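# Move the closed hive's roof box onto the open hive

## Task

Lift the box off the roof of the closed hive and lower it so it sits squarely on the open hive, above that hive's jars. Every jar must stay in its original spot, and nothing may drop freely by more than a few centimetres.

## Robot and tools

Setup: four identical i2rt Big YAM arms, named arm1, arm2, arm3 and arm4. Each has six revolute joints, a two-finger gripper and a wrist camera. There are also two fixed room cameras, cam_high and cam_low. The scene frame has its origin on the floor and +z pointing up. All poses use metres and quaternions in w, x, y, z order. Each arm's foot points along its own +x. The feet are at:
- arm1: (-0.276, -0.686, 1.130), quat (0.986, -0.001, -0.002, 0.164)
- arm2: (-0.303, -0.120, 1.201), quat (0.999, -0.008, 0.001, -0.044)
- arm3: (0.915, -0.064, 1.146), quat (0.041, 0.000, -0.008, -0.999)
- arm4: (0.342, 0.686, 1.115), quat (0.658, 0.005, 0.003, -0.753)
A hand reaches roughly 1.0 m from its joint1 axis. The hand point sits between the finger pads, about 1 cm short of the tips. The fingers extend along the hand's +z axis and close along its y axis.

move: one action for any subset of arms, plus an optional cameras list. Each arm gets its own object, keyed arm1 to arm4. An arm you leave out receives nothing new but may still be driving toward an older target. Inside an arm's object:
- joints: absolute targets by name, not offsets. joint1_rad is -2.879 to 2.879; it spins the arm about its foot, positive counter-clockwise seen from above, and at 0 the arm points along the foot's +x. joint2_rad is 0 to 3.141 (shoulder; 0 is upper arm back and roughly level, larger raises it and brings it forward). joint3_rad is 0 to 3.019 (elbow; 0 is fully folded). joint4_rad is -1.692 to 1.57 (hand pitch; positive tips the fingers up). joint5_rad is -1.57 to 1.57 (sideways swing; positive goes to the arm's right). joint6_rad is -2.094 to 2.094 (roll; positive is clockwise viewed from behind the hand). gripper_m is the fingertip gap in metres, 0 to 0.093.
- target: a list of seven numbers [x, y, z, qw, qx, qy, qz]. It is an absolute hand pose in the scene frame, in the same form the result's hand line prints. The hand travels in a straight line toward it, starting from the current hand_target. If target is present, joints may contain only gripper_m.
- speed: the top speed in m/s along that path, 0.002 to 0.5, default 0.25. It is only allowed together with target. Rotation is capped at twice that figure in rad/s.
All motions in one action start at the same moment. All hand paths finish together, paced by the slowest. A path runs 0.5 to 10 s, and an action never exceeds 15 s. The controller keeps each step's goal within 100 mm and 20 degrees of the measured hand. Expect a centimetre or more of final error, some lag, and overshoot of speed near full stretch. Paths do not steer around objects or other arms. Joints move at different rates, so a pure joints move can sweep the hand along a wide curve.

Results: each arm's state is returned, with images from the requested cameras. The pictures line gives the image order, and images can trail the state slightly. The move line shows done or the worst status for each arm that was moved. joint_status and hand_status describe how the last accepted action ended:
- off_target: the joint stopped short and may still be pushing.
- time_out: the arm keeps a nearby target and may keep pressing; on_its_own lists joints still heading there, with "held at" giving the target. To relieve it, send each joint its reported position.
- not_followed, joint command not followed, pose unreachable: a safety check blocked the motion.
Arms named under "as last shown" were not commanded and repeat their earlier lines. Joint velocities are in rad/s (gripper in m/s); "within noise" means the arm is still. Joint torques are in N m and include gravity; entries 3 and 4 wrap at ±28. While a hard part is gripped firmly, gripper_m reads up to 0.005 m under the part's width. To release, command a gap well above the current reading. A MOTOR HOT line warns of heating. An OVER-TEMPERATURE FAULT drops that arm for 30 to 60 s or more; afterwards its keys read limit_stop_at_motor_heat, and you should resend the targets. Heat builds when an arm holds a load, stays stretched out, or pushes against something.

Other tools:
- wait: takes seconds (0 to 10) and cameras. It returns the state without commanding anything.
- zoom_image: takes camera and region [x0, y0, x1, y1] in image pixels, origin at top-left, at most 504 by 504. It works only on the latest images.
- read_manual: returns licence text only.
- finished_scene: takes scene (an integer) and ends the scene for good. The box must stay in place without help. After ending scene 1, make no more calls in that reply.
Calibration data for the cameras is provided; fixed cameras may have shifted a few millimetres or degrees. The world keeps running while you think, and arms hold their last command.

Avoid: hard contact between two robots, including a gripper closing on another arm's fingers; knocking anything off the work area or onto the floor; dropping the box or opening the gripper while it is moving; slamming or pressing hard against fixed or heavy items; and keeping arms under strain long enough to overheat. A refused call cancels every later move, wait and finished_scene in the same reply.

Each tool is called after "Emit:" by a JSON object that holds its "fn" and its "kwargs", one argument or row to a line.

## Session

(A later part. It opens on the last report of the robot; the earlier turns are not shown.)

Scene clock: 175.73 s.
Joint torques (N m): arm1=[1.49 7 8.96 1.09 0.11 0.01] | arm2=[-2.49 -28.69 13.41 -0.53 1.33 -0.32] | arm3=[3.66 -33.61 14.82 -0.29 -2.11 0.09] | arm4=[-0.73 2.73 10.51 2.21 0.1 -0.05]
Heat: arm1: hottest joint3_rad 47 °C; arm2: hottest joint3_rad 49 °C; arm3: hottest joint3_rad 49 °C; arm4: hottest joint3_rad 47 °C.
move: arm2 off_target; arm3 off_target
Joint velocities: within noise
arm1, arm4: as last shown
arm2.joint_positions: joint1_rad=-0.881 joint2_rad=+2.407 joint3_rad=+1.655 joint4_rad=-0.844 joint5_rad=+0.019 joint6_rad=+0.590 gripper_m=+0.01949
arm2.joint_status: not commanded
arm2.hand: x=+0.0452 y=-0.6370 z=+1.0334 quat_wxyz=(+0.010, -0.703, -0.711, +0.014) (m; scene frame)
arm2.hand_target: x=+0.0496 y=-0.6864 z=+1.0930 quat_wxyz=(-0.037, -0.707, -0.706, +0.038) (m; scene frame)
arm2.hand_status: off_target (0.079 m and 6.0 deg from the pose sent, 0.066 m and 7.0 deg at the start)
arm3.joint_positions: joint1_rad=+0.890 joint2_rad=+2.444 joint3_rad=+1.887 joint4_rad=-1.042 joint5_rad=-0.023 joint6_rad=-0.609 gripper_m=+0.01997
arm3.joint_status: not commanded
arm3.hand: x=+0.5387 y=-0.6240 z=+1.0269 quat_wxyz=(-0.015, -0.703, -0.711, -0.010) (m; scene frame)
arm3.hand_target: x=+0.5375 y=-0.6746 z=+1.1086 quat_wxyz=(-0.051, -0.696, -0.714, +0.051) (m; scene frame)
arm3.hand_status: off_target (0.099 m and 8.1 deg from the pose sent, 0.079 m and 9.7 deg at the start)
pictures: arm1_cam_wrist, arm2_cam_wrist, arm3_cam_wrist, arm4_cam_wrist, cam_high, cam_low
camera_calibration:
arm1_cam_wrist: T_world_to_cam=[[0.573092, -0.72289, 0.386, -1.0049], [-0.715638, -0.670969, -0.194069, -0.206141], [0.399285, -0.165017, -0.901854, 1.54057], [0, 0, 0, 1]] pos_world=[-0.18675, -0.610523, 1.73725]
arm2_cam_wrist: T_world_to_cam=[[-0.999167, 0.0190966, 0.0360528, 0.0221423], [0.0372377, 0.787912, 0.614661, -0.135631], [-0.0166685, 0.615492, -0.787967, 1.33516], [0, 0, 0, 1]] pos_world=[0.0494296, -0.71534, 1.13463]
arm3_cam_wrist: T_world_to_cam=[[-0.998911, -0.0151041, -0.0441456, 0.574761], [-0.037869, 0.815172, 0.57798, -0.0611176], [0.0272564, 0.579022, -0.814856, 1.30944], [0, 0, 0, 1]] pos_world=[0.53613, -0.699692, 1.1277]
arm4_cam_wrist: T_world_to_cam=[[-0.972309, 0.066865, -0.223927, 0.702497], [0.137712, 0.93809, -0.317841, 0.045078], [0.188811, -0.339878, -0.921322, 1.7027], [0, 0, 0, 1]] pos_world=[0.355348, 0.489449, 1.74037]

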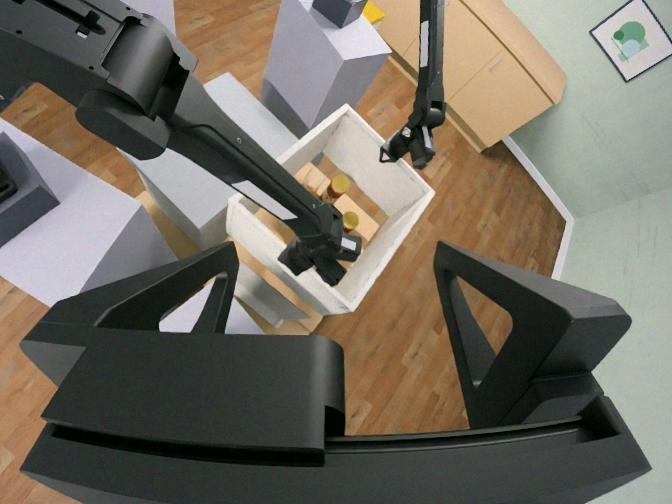

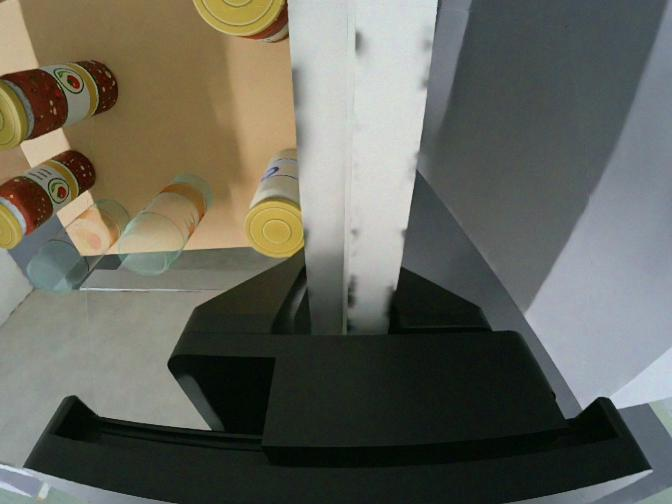

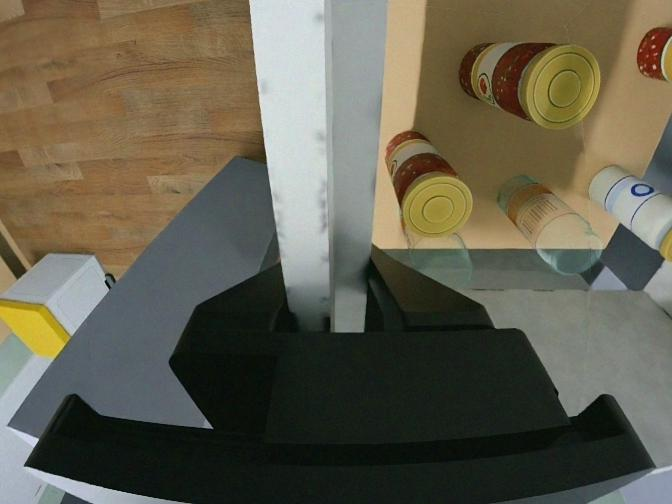

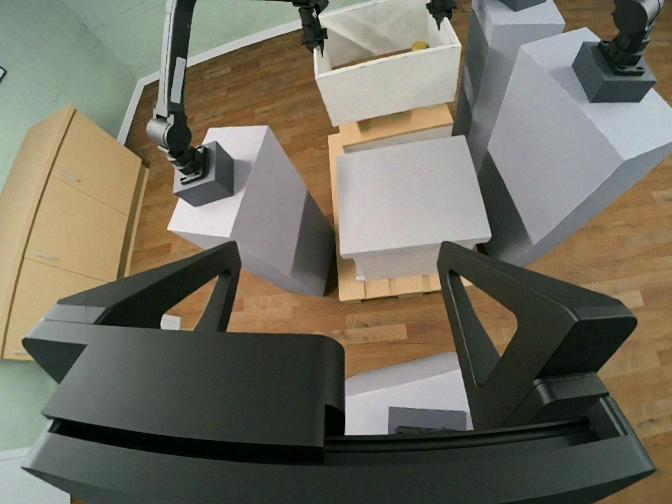

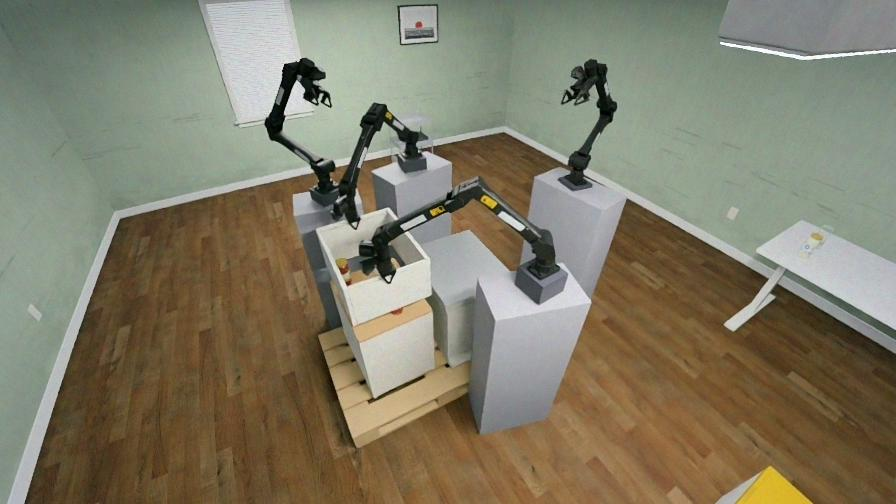

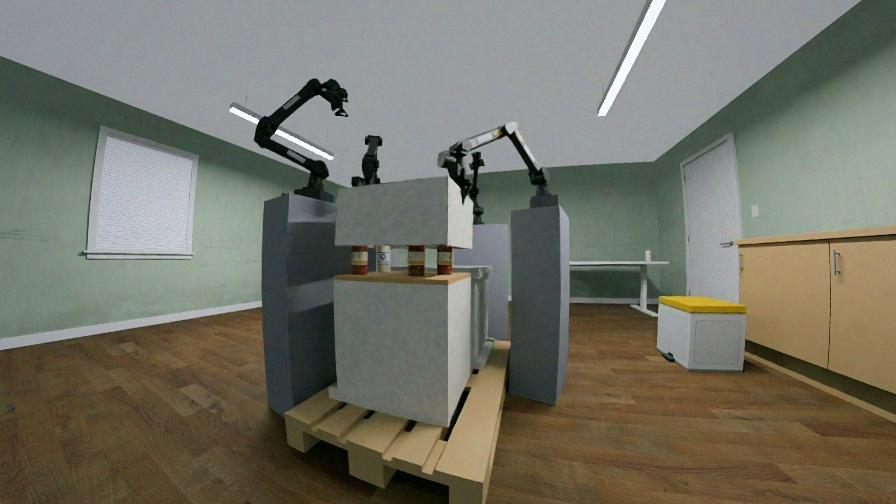

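Emit:
{"fn": "move", "kwargs": {
  "arm2": {"target": [0.052, -0.690, 1.022, 0.035, 0.7065, 0.7065, -0.035], "speed": 0.03},
  "arm3": {"target": [0.534, -0.680, 1.038, 0.048, 0.698, 0.713, -0.049], "speed": 0.03}
}}

Emit:
{"fn": "zoom_image", "kwargs": {
  "camera": "arm1_cam_wrist",
  "region": [180, 140, 480, 380]
}}

Emit:
{"fn": "zoom_image", "kwargs": {
  "camera": "cam_low",
  "region": [325, 215, 485, 290]
}}

Emit:
{"fn": "zoom_image", "kwargs": {
  "camera": "cam_high",
  "region": [310, 240, 460, 360]
}}

Scene clock: 187.47 s.
Joint torques (N m): arm1=[1.55 7 8.96 1.1 0.1 0.02] | arm2=[-2.32 -28.34 11.82 -0.42 1.38 -0.26] | arm3=[3.78 -33.32 13.46 -0.64 -1.81 0.09] | arm4=[-1.67 3.25 10.5 2.24 0.08 -0.05]
Heat: arm1: hottest joint3_rad 47 °C; arm2: hottest joint3_rad 47 °C; arm3: hottest joint3_rad 50 °C; arm4: hottest joint3_rad 47 °C.
move: arm2 off_target; arm3 off_target
Joint velocities: within noise
arm1, arm4: as last shown
arm2.joint_positions: joint1_rad=-0.883 joint2_rad=+2.527 joint3_rad=+1.693 joint4_rad=-0.752 joint5_rad=+0.014 joint6_rad=+0.588 gripper_m=+0.01949
arm2.joint_status: not commanded
arm2.hand: x=+0.0459 y=-0.6402 z=+0.9712 quat_wxyz=(+0.004, -0.703, -0.711, +0.012) (m; scene frame)
arm2.hand_target: x=+0.0501 y=-0.6874 z=+1.0227 quat_wxyz=(-0.035, -0.707, -0.706, +0.036) (m; scene frame)
arm2.hand_status: off_target (0.071 m and 5.2 deg from the pose sent, 0.055 m and 5.7 deg at the start)
arm3.joint_positions: joint1_rad=+0.890 joint2_rad=+2.539 joint3_rad=+1.887 joint4_rad=-0.932 joint5_rad=-0.025 joint6_rad=-0.608 gripper_m=+0.01997
arm3.joint_status: not commanded
arm3.hand: x=+0.5396 y=-0.6252 z=+0.9647 quat_wxyz=(-0.018, -0.704, -0.710, -0.003) (m; scene frame)
arm3.hand_target: x=+0.5367 y=-0.6759 z=+1.0384 quat_wxyz=(-0.049, -0.697, -0.714, +0.049) (m; scene frame)
arm3.hand_status: off_target (0.092 m and 7.0 deg from the pose sent, 0.057 m and 7.8 deg at the start)
pictures: arm1_cam_wrist, arm2_cam_wrist, arm3_cam_wrist, arm4_cam_wrist, cam_high, cam_low
camera_calibration:
arm1_cam_wrist: T_world_to_cam=[[0.573092, -0.72289, 0.386, -1.0049], [-0.715638, -0.670969, -0.194069, -0.206141], [0.399285, -0.165017, -0.901854, 1.54057], [0, 0, 0, 1]] pos_world=[-0.18675, -0.610523, 1.73725]
arm2_cam_wrist: T_world_to_cam=[[-0.999478, 0.019209, 0.0259847, 0.0350003], [0.0310824, 0.791381, 0.610533, -0.0884389], [-0.00883608, 0.611022, -0.791565, 1.28841], [0, 0, 0, 1]] pos_world=[0.0491154, -0.717932, 1.07295]
arm3_cam_wrist: T_world_to_cam=[[-0.999171, -0.0151093, -0.0377926, 0.566826], [-0.0338887, 0.823098, 0.566887, -0.0106307], [0.0225418, 0.567698, -0.822928, 1.26264], [0, 0, 0, 1]] pos_world=[0.537534, -0.699481, 1.06651]
arm4_cam_wrist: T_world_to_cam=[[-0.972309, 0.066865, -0.223927, 0.702497], [0.137712, 0.93809, -0.317841, 0.045078], [0.188811, -0.339878, -0.921322, 1.7027], [0, 0, 0, 1]] pos_world=[0.355348, 0.489449, 1.74037]

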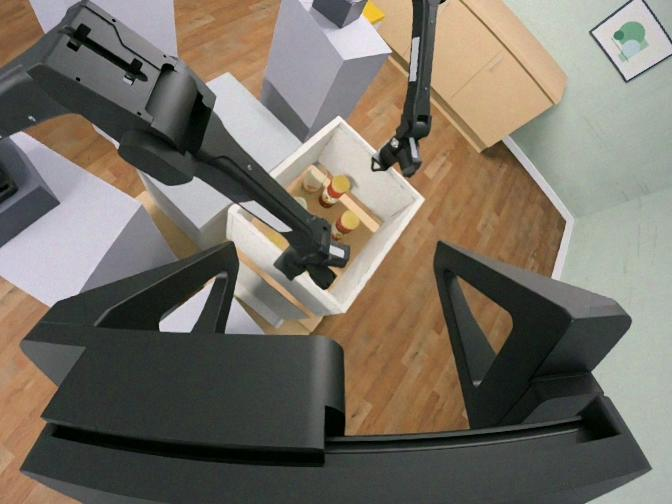

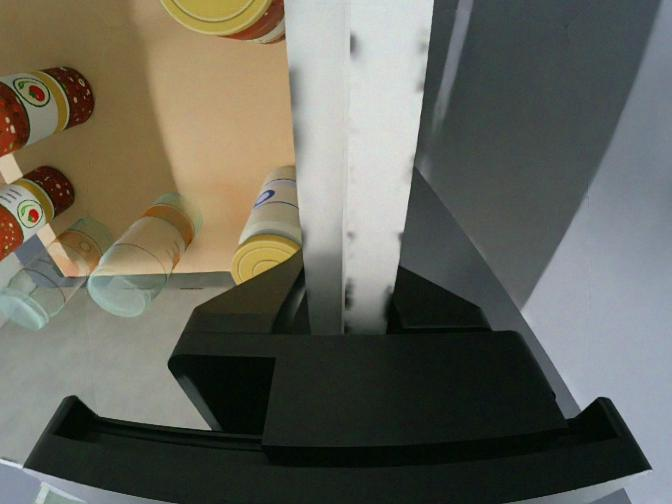

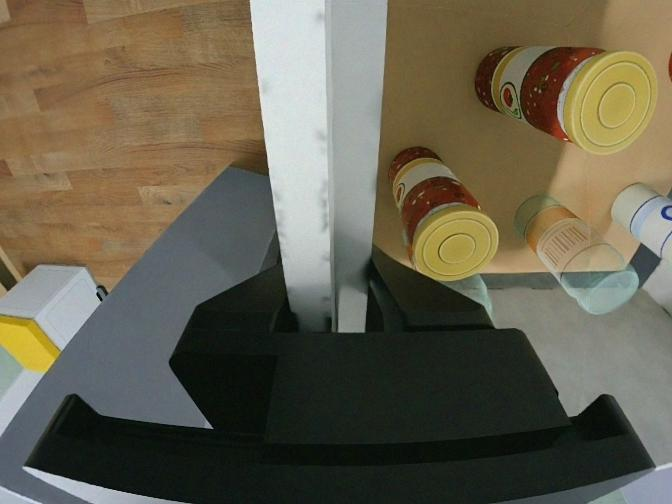

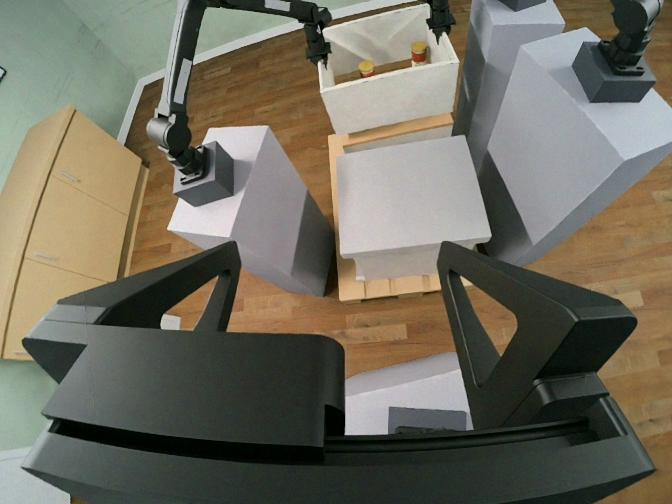

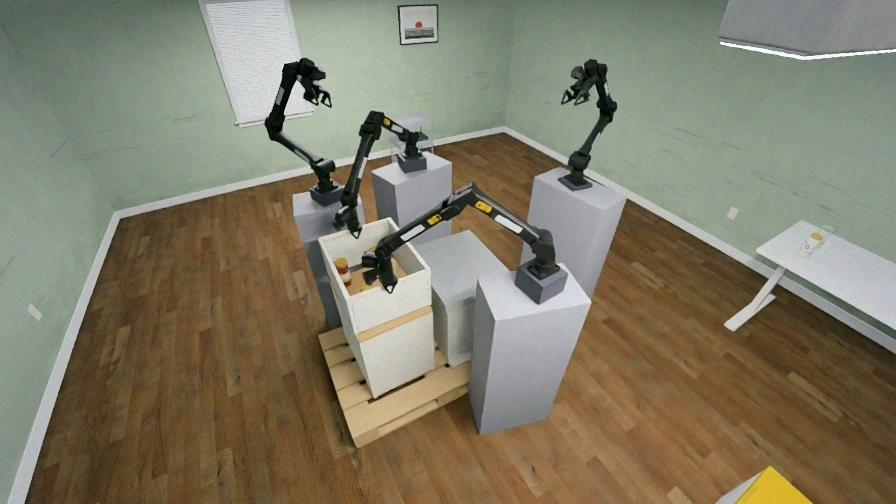

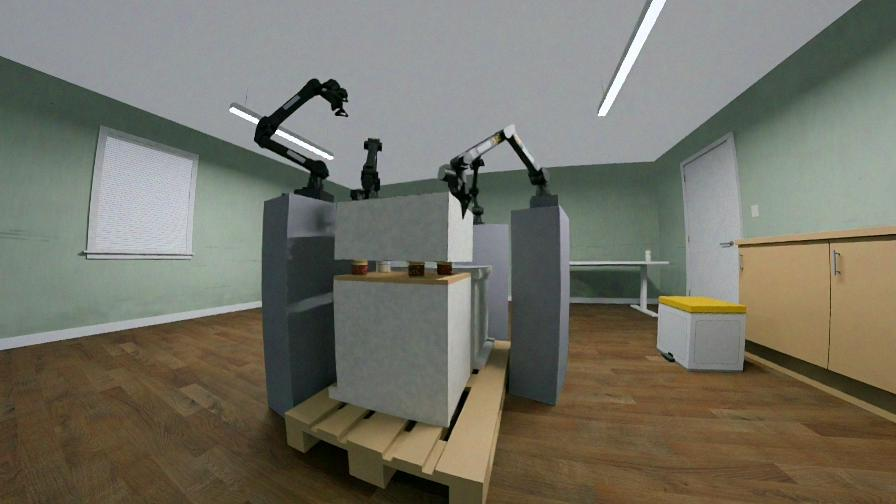

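Scaled by 1.680 from the camera's 672x504 image, which has a finer 960x720 frame.

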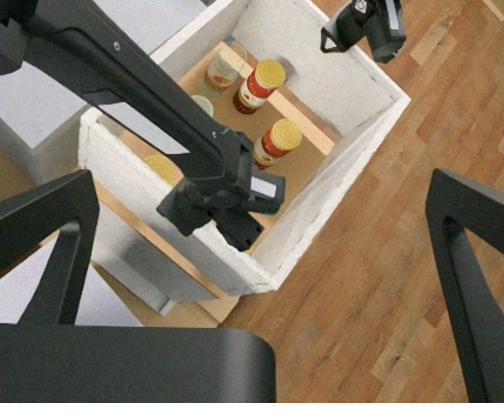

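Scaled by 3.150.

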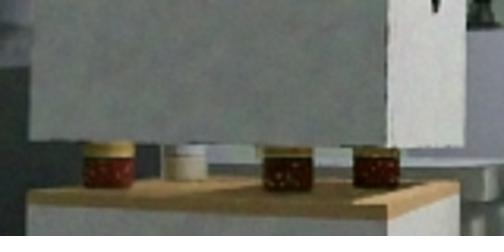

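Scaled by 3.360.

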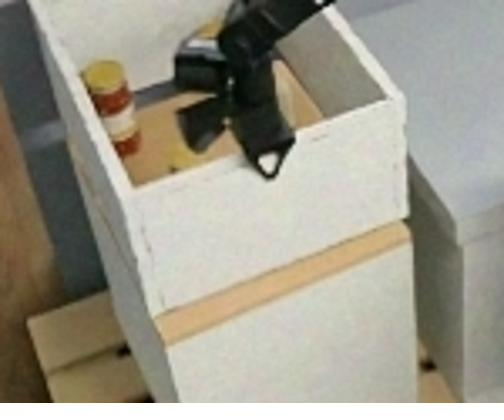

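Emit:
{"fn": "zoom_image", "kwargs": {
  "camera": "arm1_cam_wrist",
  "region": [215, 200, 365, 340]
}}

Emit:
{"fn": "zoom_image", "kwargs": {
  "camera": "cam_high",
  "region": [345, 290, 445, 360]
}}

Emit:
{"fn": "zoom_image", "kwargs": {
  "camera": "cam_low",
  "region": [430, 240, 490, 290]
}}

Emit:
{"fn": "zoom_image", "kwargs": {
  "camera": "cam_low",
  "region": [320, 240, 380, 290]
}}

Scaled by 3.360 from the camera's 672x504 image, which has a finer 960x720 frame.

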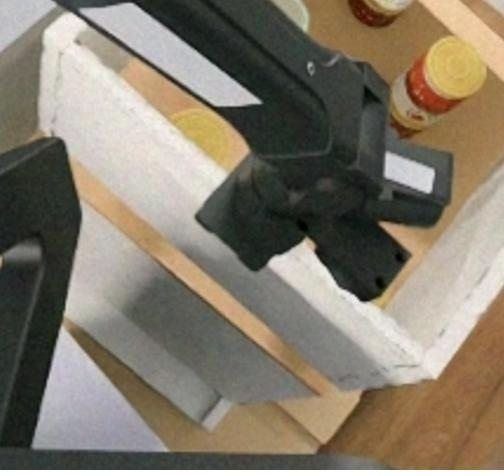

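Scaled by 5.040.

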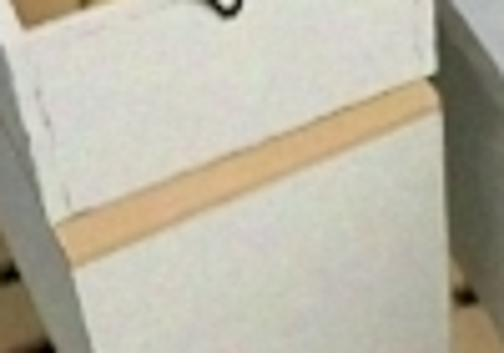

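Scaled by 8.400.

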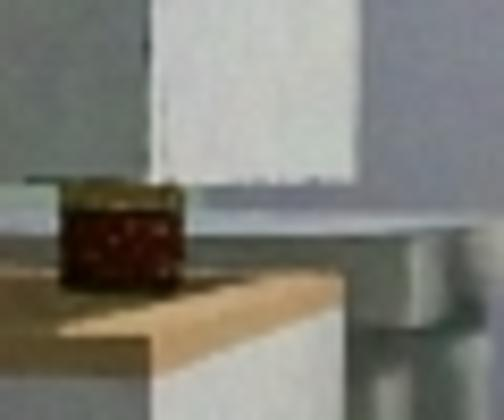

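Scaled by 8.400.

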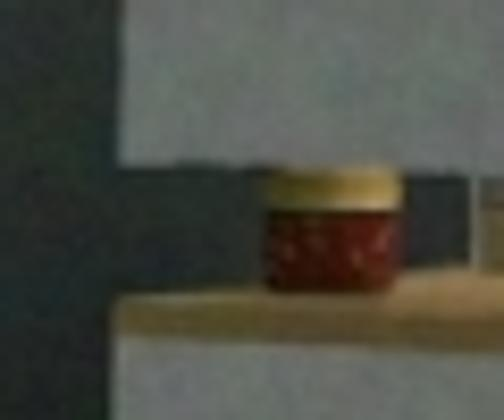

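Emit:
{"fn": "move", "kwargs": {
  "arm2": {"target": [0.048, -0.696, 0.994, 0.035, 0.699, 0.714, -0.035], "speed": 0.03},
  "arm3": {"target": [0.530, -0.676, 1.010, 0.0455, 0.6905, 0.7205, -0.0455], "speed": 0.03},
  "cameras": ["arm1_cam_wrist","cam_high","cam_low"]
}}

Emit:
{"fn": "zoom_image", "kwargs": {
  "camera": "arm1_cam_wrist",
  "region": [215, 200, 365, 340]
}}

Emit:
{"fn": "zoom_image", "kwargs": {
  "camera": "cam_high",
  "region": [345, 290, 445, 360]
}}

Emit:
{"fn": "zoom_image", "kwargs": {
  "camera": "cam_low",
  "region": [430, 240, 490, 290]
}}

Emit:
{"fn": "zoom_image", "kwargs": {
  "camera": "cam_low",
  "region": [320, 240, 380, 290]
}}

Scene clock: 209.20 s.
Joint torques (N m): arm1=[1.49 7.06 8.96 1.07 0.11 0.01] | arm2=[-3.08 -28.51 11.41 -0.39 1.4 -0.4] | arm3=[3.78 -32.67 13.7 -0.65 -1.81 0.01] | arm4=[-1.26 3.37 10.45 2.17 0.08 -0.03]
Heat: arm1: hottest joint3_rad 47 °C; arm2: hottest joint2_rad 50 °C; arm3: hottest joint2_rad 50 °C; arm4: hottest joint3_rad 47 °C.
move: arm2 off_target; arm3 off_target
Joint velocities: within noise
arm1, arm4: as last shown
arm2.joint_positions: joint1_rad=-0.883 joint2_rad=+2.584 joint3_rad=+1.722 joint4_rad=-0.723 joint5_rad=+0.013 joint6_rad=+0.570 gripper_m=+0.01949
arm2.joint_status: not commanded
arm2.hand: x=+0.0465 y=-0.6413 z=+0.9441 quat_wxyz=(+0.004, -0.696, -0.718, +0.012) (m; scene frame)
arm2.hand_target: x=+0.0458 y=-0.6933 z=+0.9947 quat_wxyz=(-0.035, -0.699, -0.713, +0.036) (m; scene frame)
arm2.hand_status: off_target (0.074 m and 5.2 deg from the pose sent, 0.060 m and 5.2 deg at the start)
arm3.joint_positions: joint1_rad=+0.884 joint2_rad=+2.579 joint3_rad=+1.887 joint4_rad=-0.901 joint5_rad=-0.024 joint6_rad=-0.630 gripper_m=+0.01997
arm3.joint_status: not commanded
arm3.hand: x=+0.5393 y=-0.6187 z=+0.9385 quat_wxyz=(-0.017, -0.698, -0.716, -0.007) (m; scene frame)
arm3.hand_target: x=+0.5330 y=-0.6718 z=+1.0107 quat_wxyz=(-0.046, -0.690, -0.721, +0.046) (m; scene frame)
arm3.hand_status: off_target (0.092 m and 7.0 deg from the pose sent, 0.069 m and 6.7 deg at the start)
pictures: arm1_cam_wrist, cam_high, cam_low
camera_calibration:
arm1_cam_wrist: T_world_to_cam=[[0.573092, -0.72289, 0.386, -1.0049], [-0.715638, -0.670969, -0.194069, -0.206141], [0.399285, -0.165017, -0.901854, 1.54057], [0, 0, 0, 1]] pos_world=[-0.18675, -0.610523, 1.73725]

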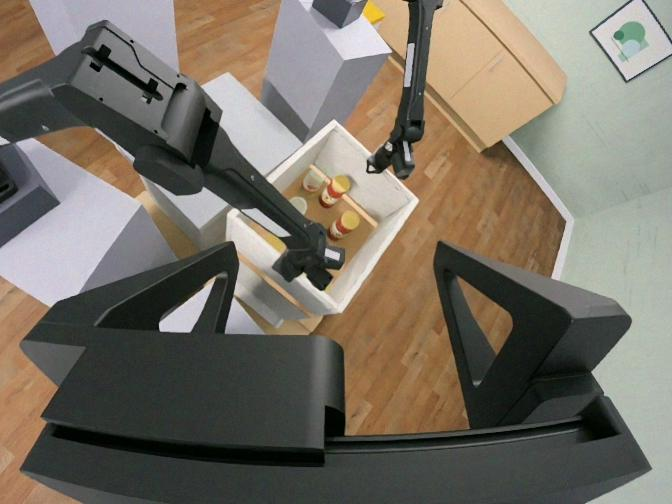

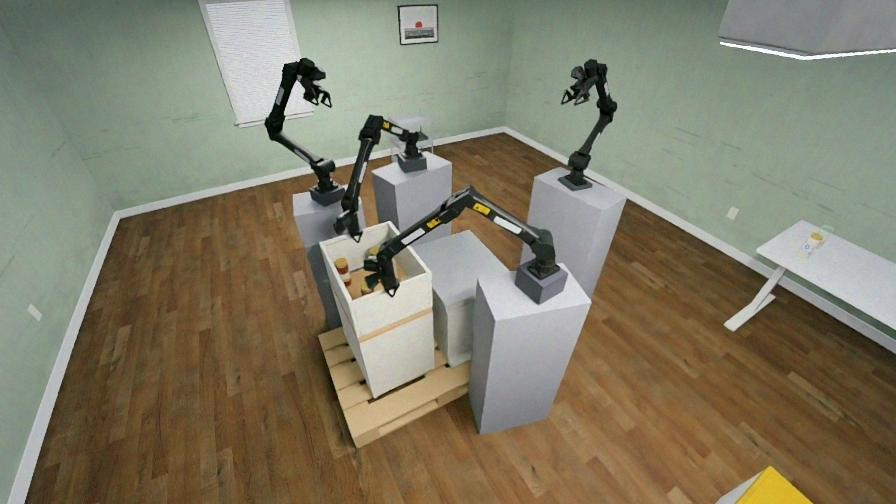

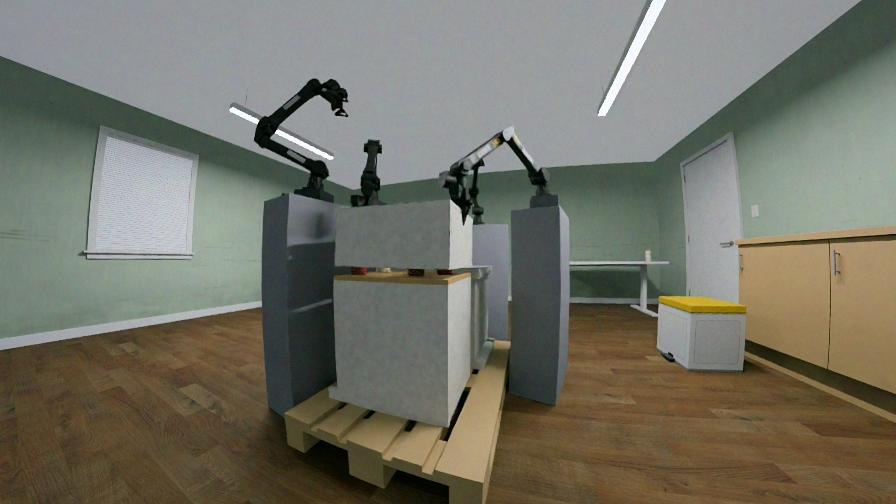

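Scaled by 3.360 from the camera's 672x504 image, which has a finer 960x720 frame.

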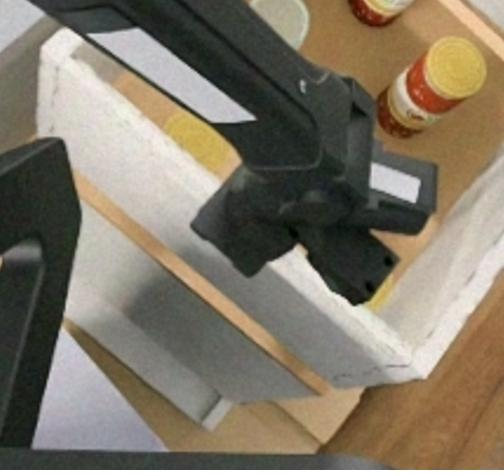

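Scaled by 5.040.

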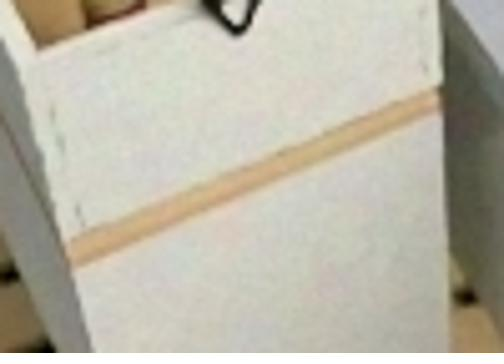

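Scaled by 8.400.

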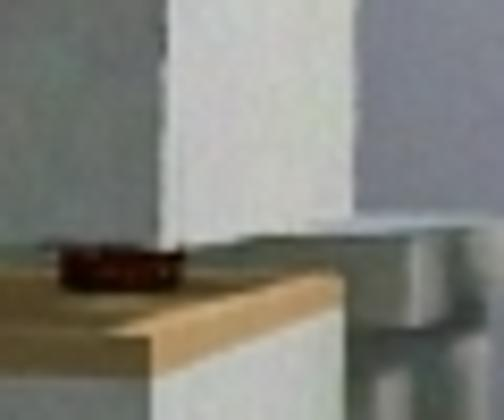

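Scaled by 8.400.

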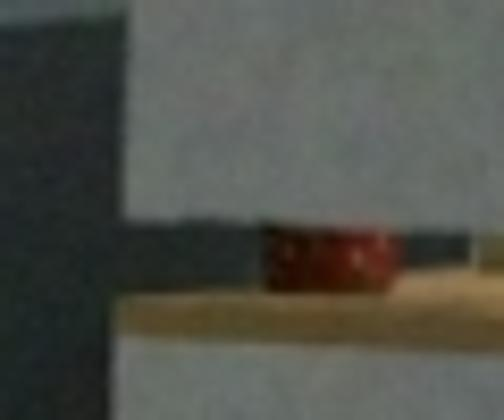

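Emit:
{"fn": "move", "kwargs": {
  "arm2": {"target": [0.042, -0.702, 0.973, 0.035, 0.699, 0.714, -0.035], "speed": 0.03},
  "arm3": {"target": [0.524, -0.683, 0.989, 0.0455, 0.6905, 0.7205, -0.0455], "speed": 0.03},
  "cameras": ["arm1_cam_wrist","cam_high","cam_low"]
}}

Emit:
{"fn": "zoom_image", "kwargs": {
  "camera": "arm1_cam_wrist",
  "region": [215, 200, 365, 340]
}}

Emit:
{"fn": "zoom_image", "kwargs": {
  "camera": "cam_high",
  "region": [345, 290, 445, 360]
}}

Emit:
{"fn": "zoom_image", "kwargs": {
  "camera": "cam_low",
  "region": [430, 240, 490, 290]
}}

Emit:
{"fn": "zoom_image", "kwargs": {
  "camera": "cam_low",
  "region": [320, 240, 380, 290]
}}

Scene clock: 214.70 s.
Joint torques (N m): arm1=[1.44 7.18 8.98 1.07 0.11 0.01] | arm2=[-3.49 -29.1 11.28 -0.29 1.3 -0.49] | arm3=[3.49 -33.2 14.04 -0.8 -1.8 0.01] | arm4=[-1.61 3.25 10.26 2.17 0.08 -0.03]
Heat: arm1: hottest joint3_rad 47 °C; arm2: hottest joint2_rad 50 °C; arm3: hottest joint2_rad 49 °C; arm4: hottest joint3_rad 47 °C.
move: arm2 off_target; arm3 off_target
Joint velocities: within noise
arm1, arm4: as last shown
arm2.joint_positions: joint1_rad=-0.888 joint2_rad=+2.629 joint3_rad=+1.747 joint4_rad=-0.703 joint5_rad=+0.016 joint6_rad=+0.566 gripper_m=+0.01949
arm2.joint_status: not commanded
arm2.hand: x=+0.0435 y=-0.6437 z=+0.9229 quat_wxyz=(+0.004, -0.697, -0.717, +0.013) (m; scene frame)
arm2.hand_target: x=+0.0397 y=-0.6992 z=+0.9738 quat_wxyz=(-0.035, -0.699, -0.713, +0.037) (m; scene frame)
arm2.hand_status: off_target (0.077 m and 5.1 deg from the pose sent, 0.067 m and 5.2 deg at the start)
arm3.joint_positions: joint1_rad=+0.882 joint2_rad=+2.634 joint3_rad=+1.936 joint4_rad=-0.894 joint5_rad=-0.024 joint6_rad=-0.631 gripper_m=+0.01997
arm3.joint_status: not commanded
arm3.hand: x=+0.5352 y=-0.6231 z=+0.9164 quat_wxyz=(-0.016, -0.698, -0.716, -0.007) (m; scene frame)
arm3.hand_target: x=+0.5272 y=-0.6785 z=+0.9899 quat_wxyz=(-0.046, -0.690, -0.721, +0.046) (m; scene frame)
arm3.hand_status: off_target (0.095 m and 7.0 deg from the pose sent, 0.083 m and 7.0 deg at the start)
pictures: arm1_cam_wrist, cam_high, cam_low
camera_calibration:
arm1_cam_wrist: T_world_to_cam=[[0.573092, -0.72289, 0.386, -1.0049], [-0.715638, -0.670969, -0.194069, -0.206141], [0.399285, -0.165017, -0.901854, 1.54057], [0, 0, 0, 1]] pos_world=[-0.18675, -0.610523, 1.73725]

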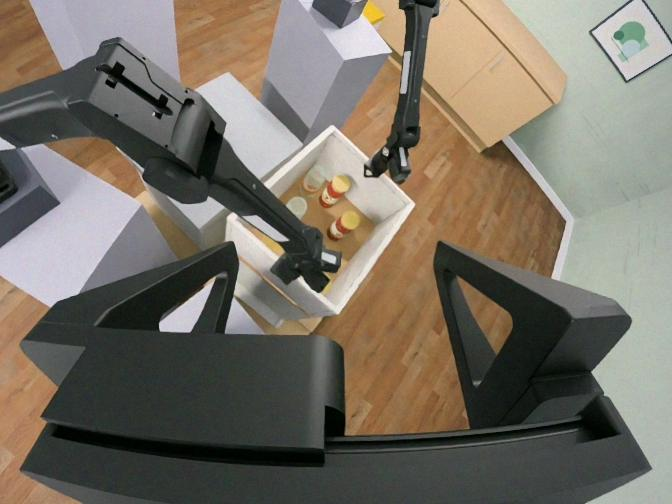

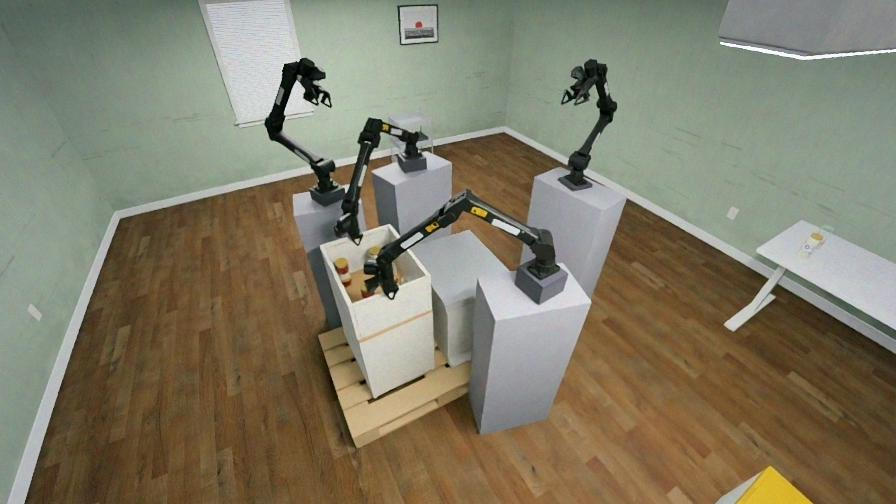

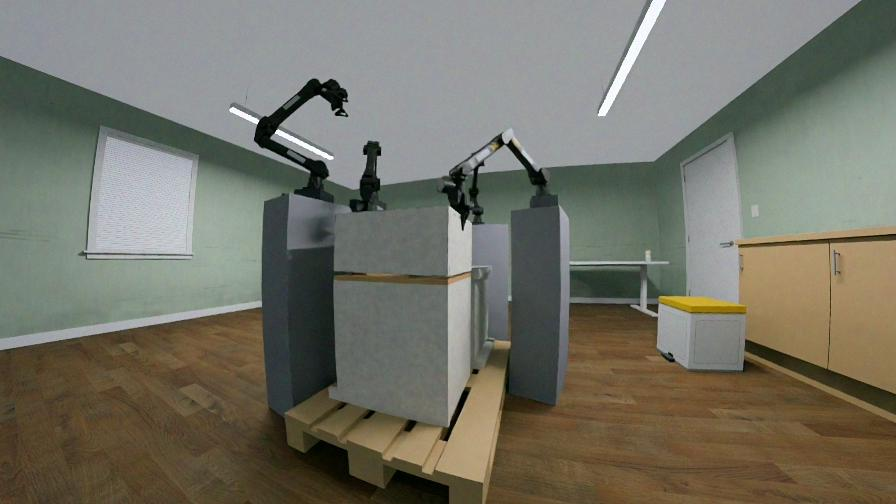

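Scaled by 3.360 from the camera's 672x504 image, which has a finer 960x720 frame.

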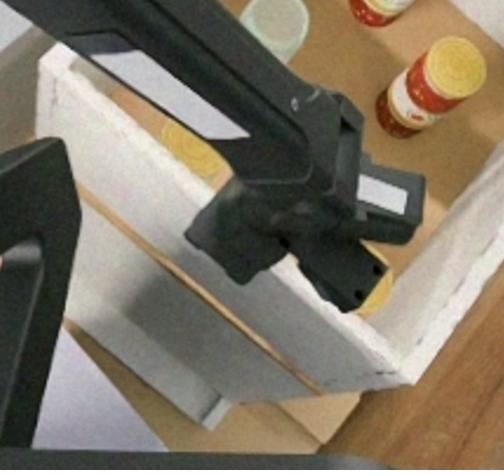

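Scaled by 5.040.

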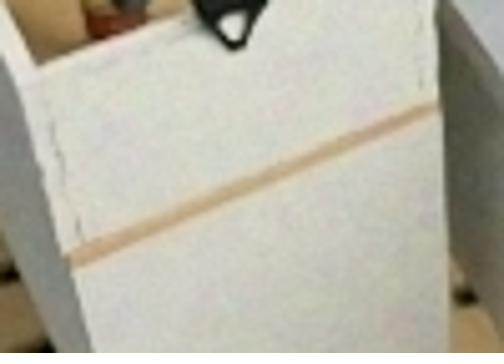

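Scaled by 8.400.

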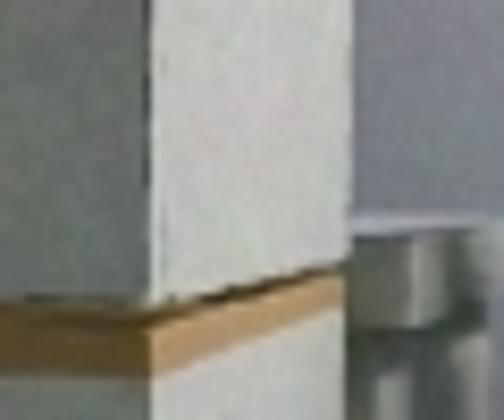

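Scaled by 8.400.

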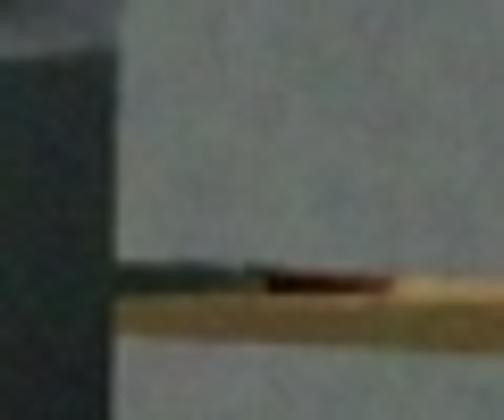

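Emit:
{"fn": "move", "kwargs": {
  "arm2": {"target": [0.043, -0.702, 0.957, 0.035, 0.699, 0.714, -0.035], "speed": 0.02},
  "arm3": {"target": [0.525, -0.682, 0.979, 0.0455, 0.6905, 0.7205, -0.0455], "speed": 0.02},
  "cameras": ["arm1_cam_wrist","cam_high","cam_low"]
}}

Emit:
{"fn": "zoom_image", "kwargs": {
  "camera": "arm1_cam_wrist",
  "region": [215, 200, 365, 340]
}}

Emit:
{"fn": "zoom_image", "kwargs": {
  "camera": "cam_high",
  "region": [345, 290, 445, 360]
}}

Emit:
{"fn": "zoom_image", "kwargs": {
  "camera": "cam_low",
  "region": [430, 240, 490, 290]
}}

Emit:
{"fn": "zoom_image", "kwargs": {
  "camera": "cam_low",
  "region": [320, 240, 380, 290]
}}

Scene clock: 220.30 s.
Joint torques (N m): arm1=[1.44 7.18 8.98 1.09 0.1 0.02] | arm2=[-3.43 -28.57 11.02 -0.24 1.46 -0.41] | arm3=[3.6 -33.32 13.71 -0.68 -1.7 0.05] | arm4=[-0.91 3.43 10.35 2.17 0.04 -0.05]
Heat: arm1: hottest joint3_rad 47 °C; arm2: hottest joint2_rad 51 °C; arm3: hottest joint3_rad 49 °C; arm4: hottest joint3_rad 47 °C.
move: arm2 off_target; arm3 off_target
Joint velocities: within noise
arm1, arm4: as last shown
arm2.joint_positions: joint1_rad=-0.889 joint2_rad=+2.658 joint3_rad=+1.768 joint4_rad=-0.690 joint5_rad=+0.011 joint6_rad=+0.560 gripper_m=+0.01949
arm2.joint_status: not commanded
arm2.hand: x=+0.0448 y=-0.6458 z=+0.9104 quat_wxyz=(+0.001, -0.695, -0.719, +0.012) (m; scene frame)
arm2.hand_target: x=+0.0409 y=-0.6994 z=+0.9578 quat_wxyz=(-0.035, -0.699, -0.713, +0.036) (m; scene frame)
arm2.hand_status: off_target (0.073 m and 5.0 deg from the pose sent, 0.068 m and 5.1 deg at the start)
arm3.joint_positions: joint1_rad=+0.882 joint2_rad=+2.649 joint3_rad=+1.936 joint4_rad=-0.882 joint5_rad=-0.027 joint6_rad=-0.635 gripper_m=+0.01997
arm3.joint_status: not commanded
arm3.hand: x=+0.5365 y=-0.6217 z=+0.9071 quat_wxyz=(-0.018, -0.697, -0.717, -0.008) (m; scene frame)
arm3.hand_target: x=+0.5281 y=-0.6776 z=+0.9801 quat_wxyz=(-0.046, -0.690, -0.721, +0.046) (m; scene frame)
arm3.hand_status: off_target (0.095 m and 7.0 deg from the pose sent, 0.086 m and 7.0 deg at the start)
pictures: arm1_cam_wrist, cam_high, cam_low
camera_calibration:
arm1_cam_wrist: T_world_to_cam=[[0.573092, -0.72289, 0.386, -1.0049], [-0.715638, -0.670969, -0.194069, -0.206141], [0.399285, -0.165017, -0.901854, 1.54057], [0, 0, 0, 1]] pos_world=[-0.18675, -0.610523, 1.73725]

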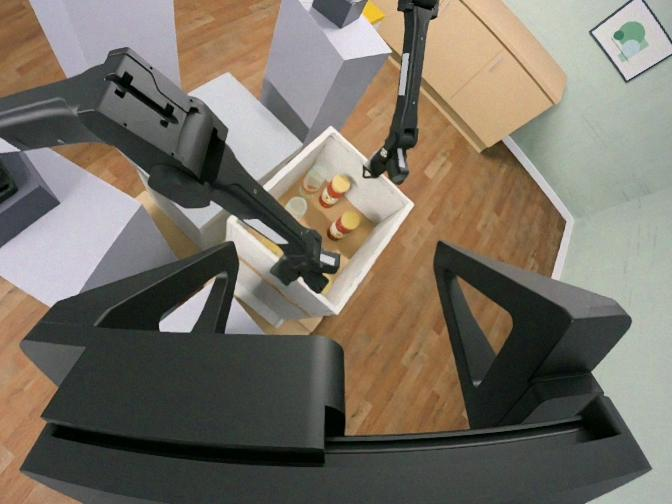

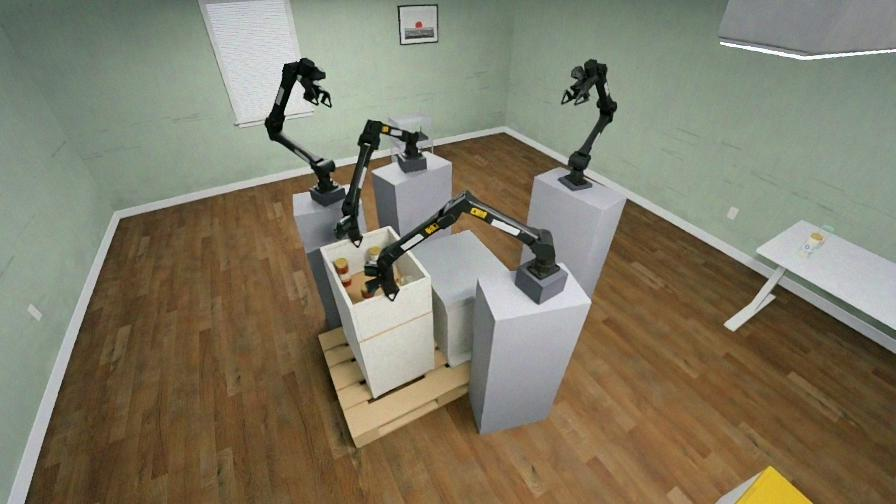

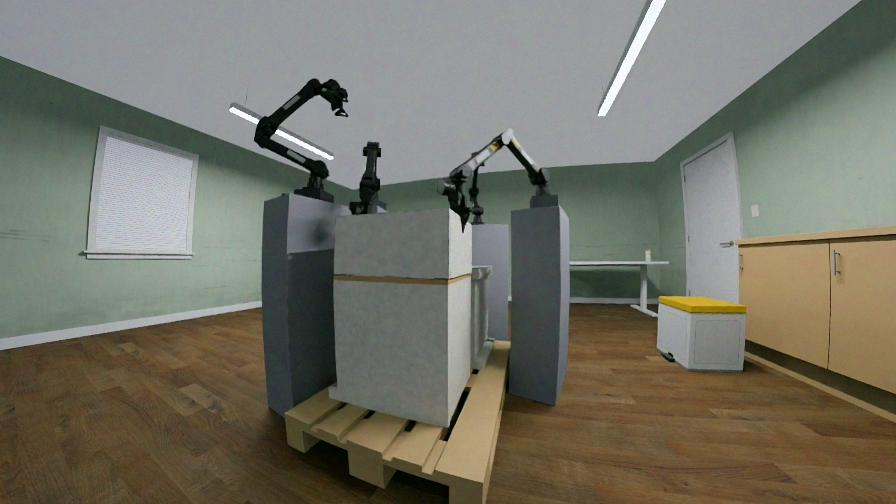

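Scaled by 3.360 from the camera's 672x504 image, which has a finer 960x720 frame.

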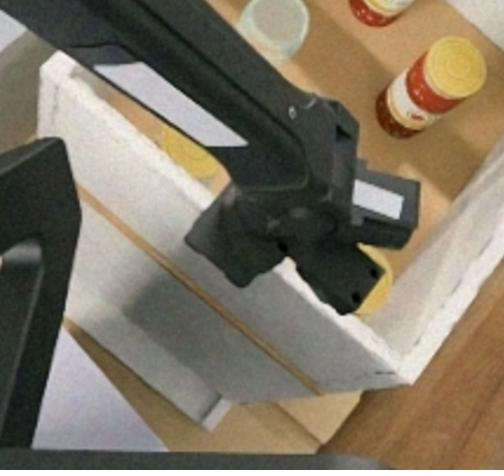

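Scaled by 5.040.

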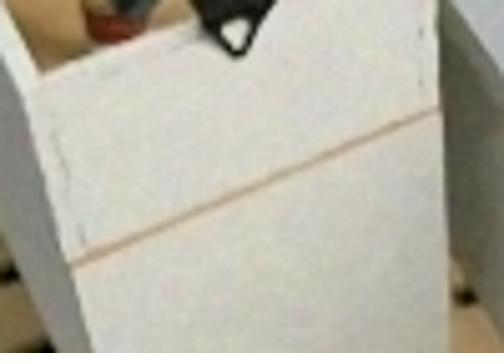

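Scaled by 8.400.

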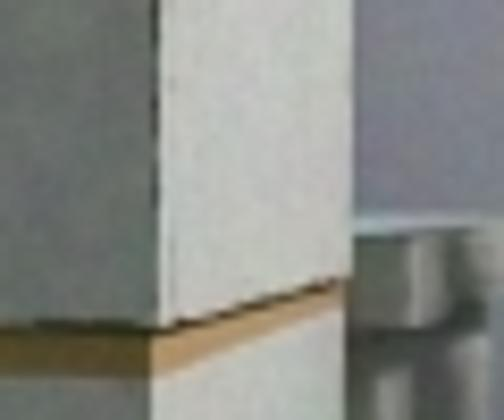

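Scaled by 8.400.

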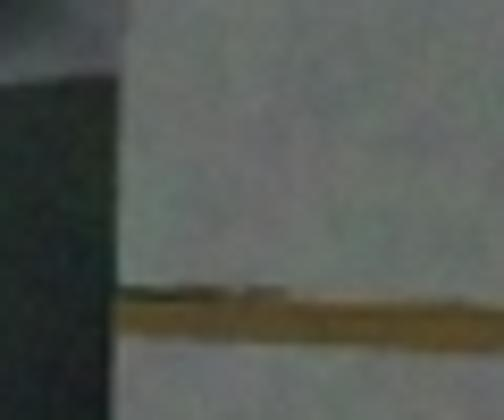

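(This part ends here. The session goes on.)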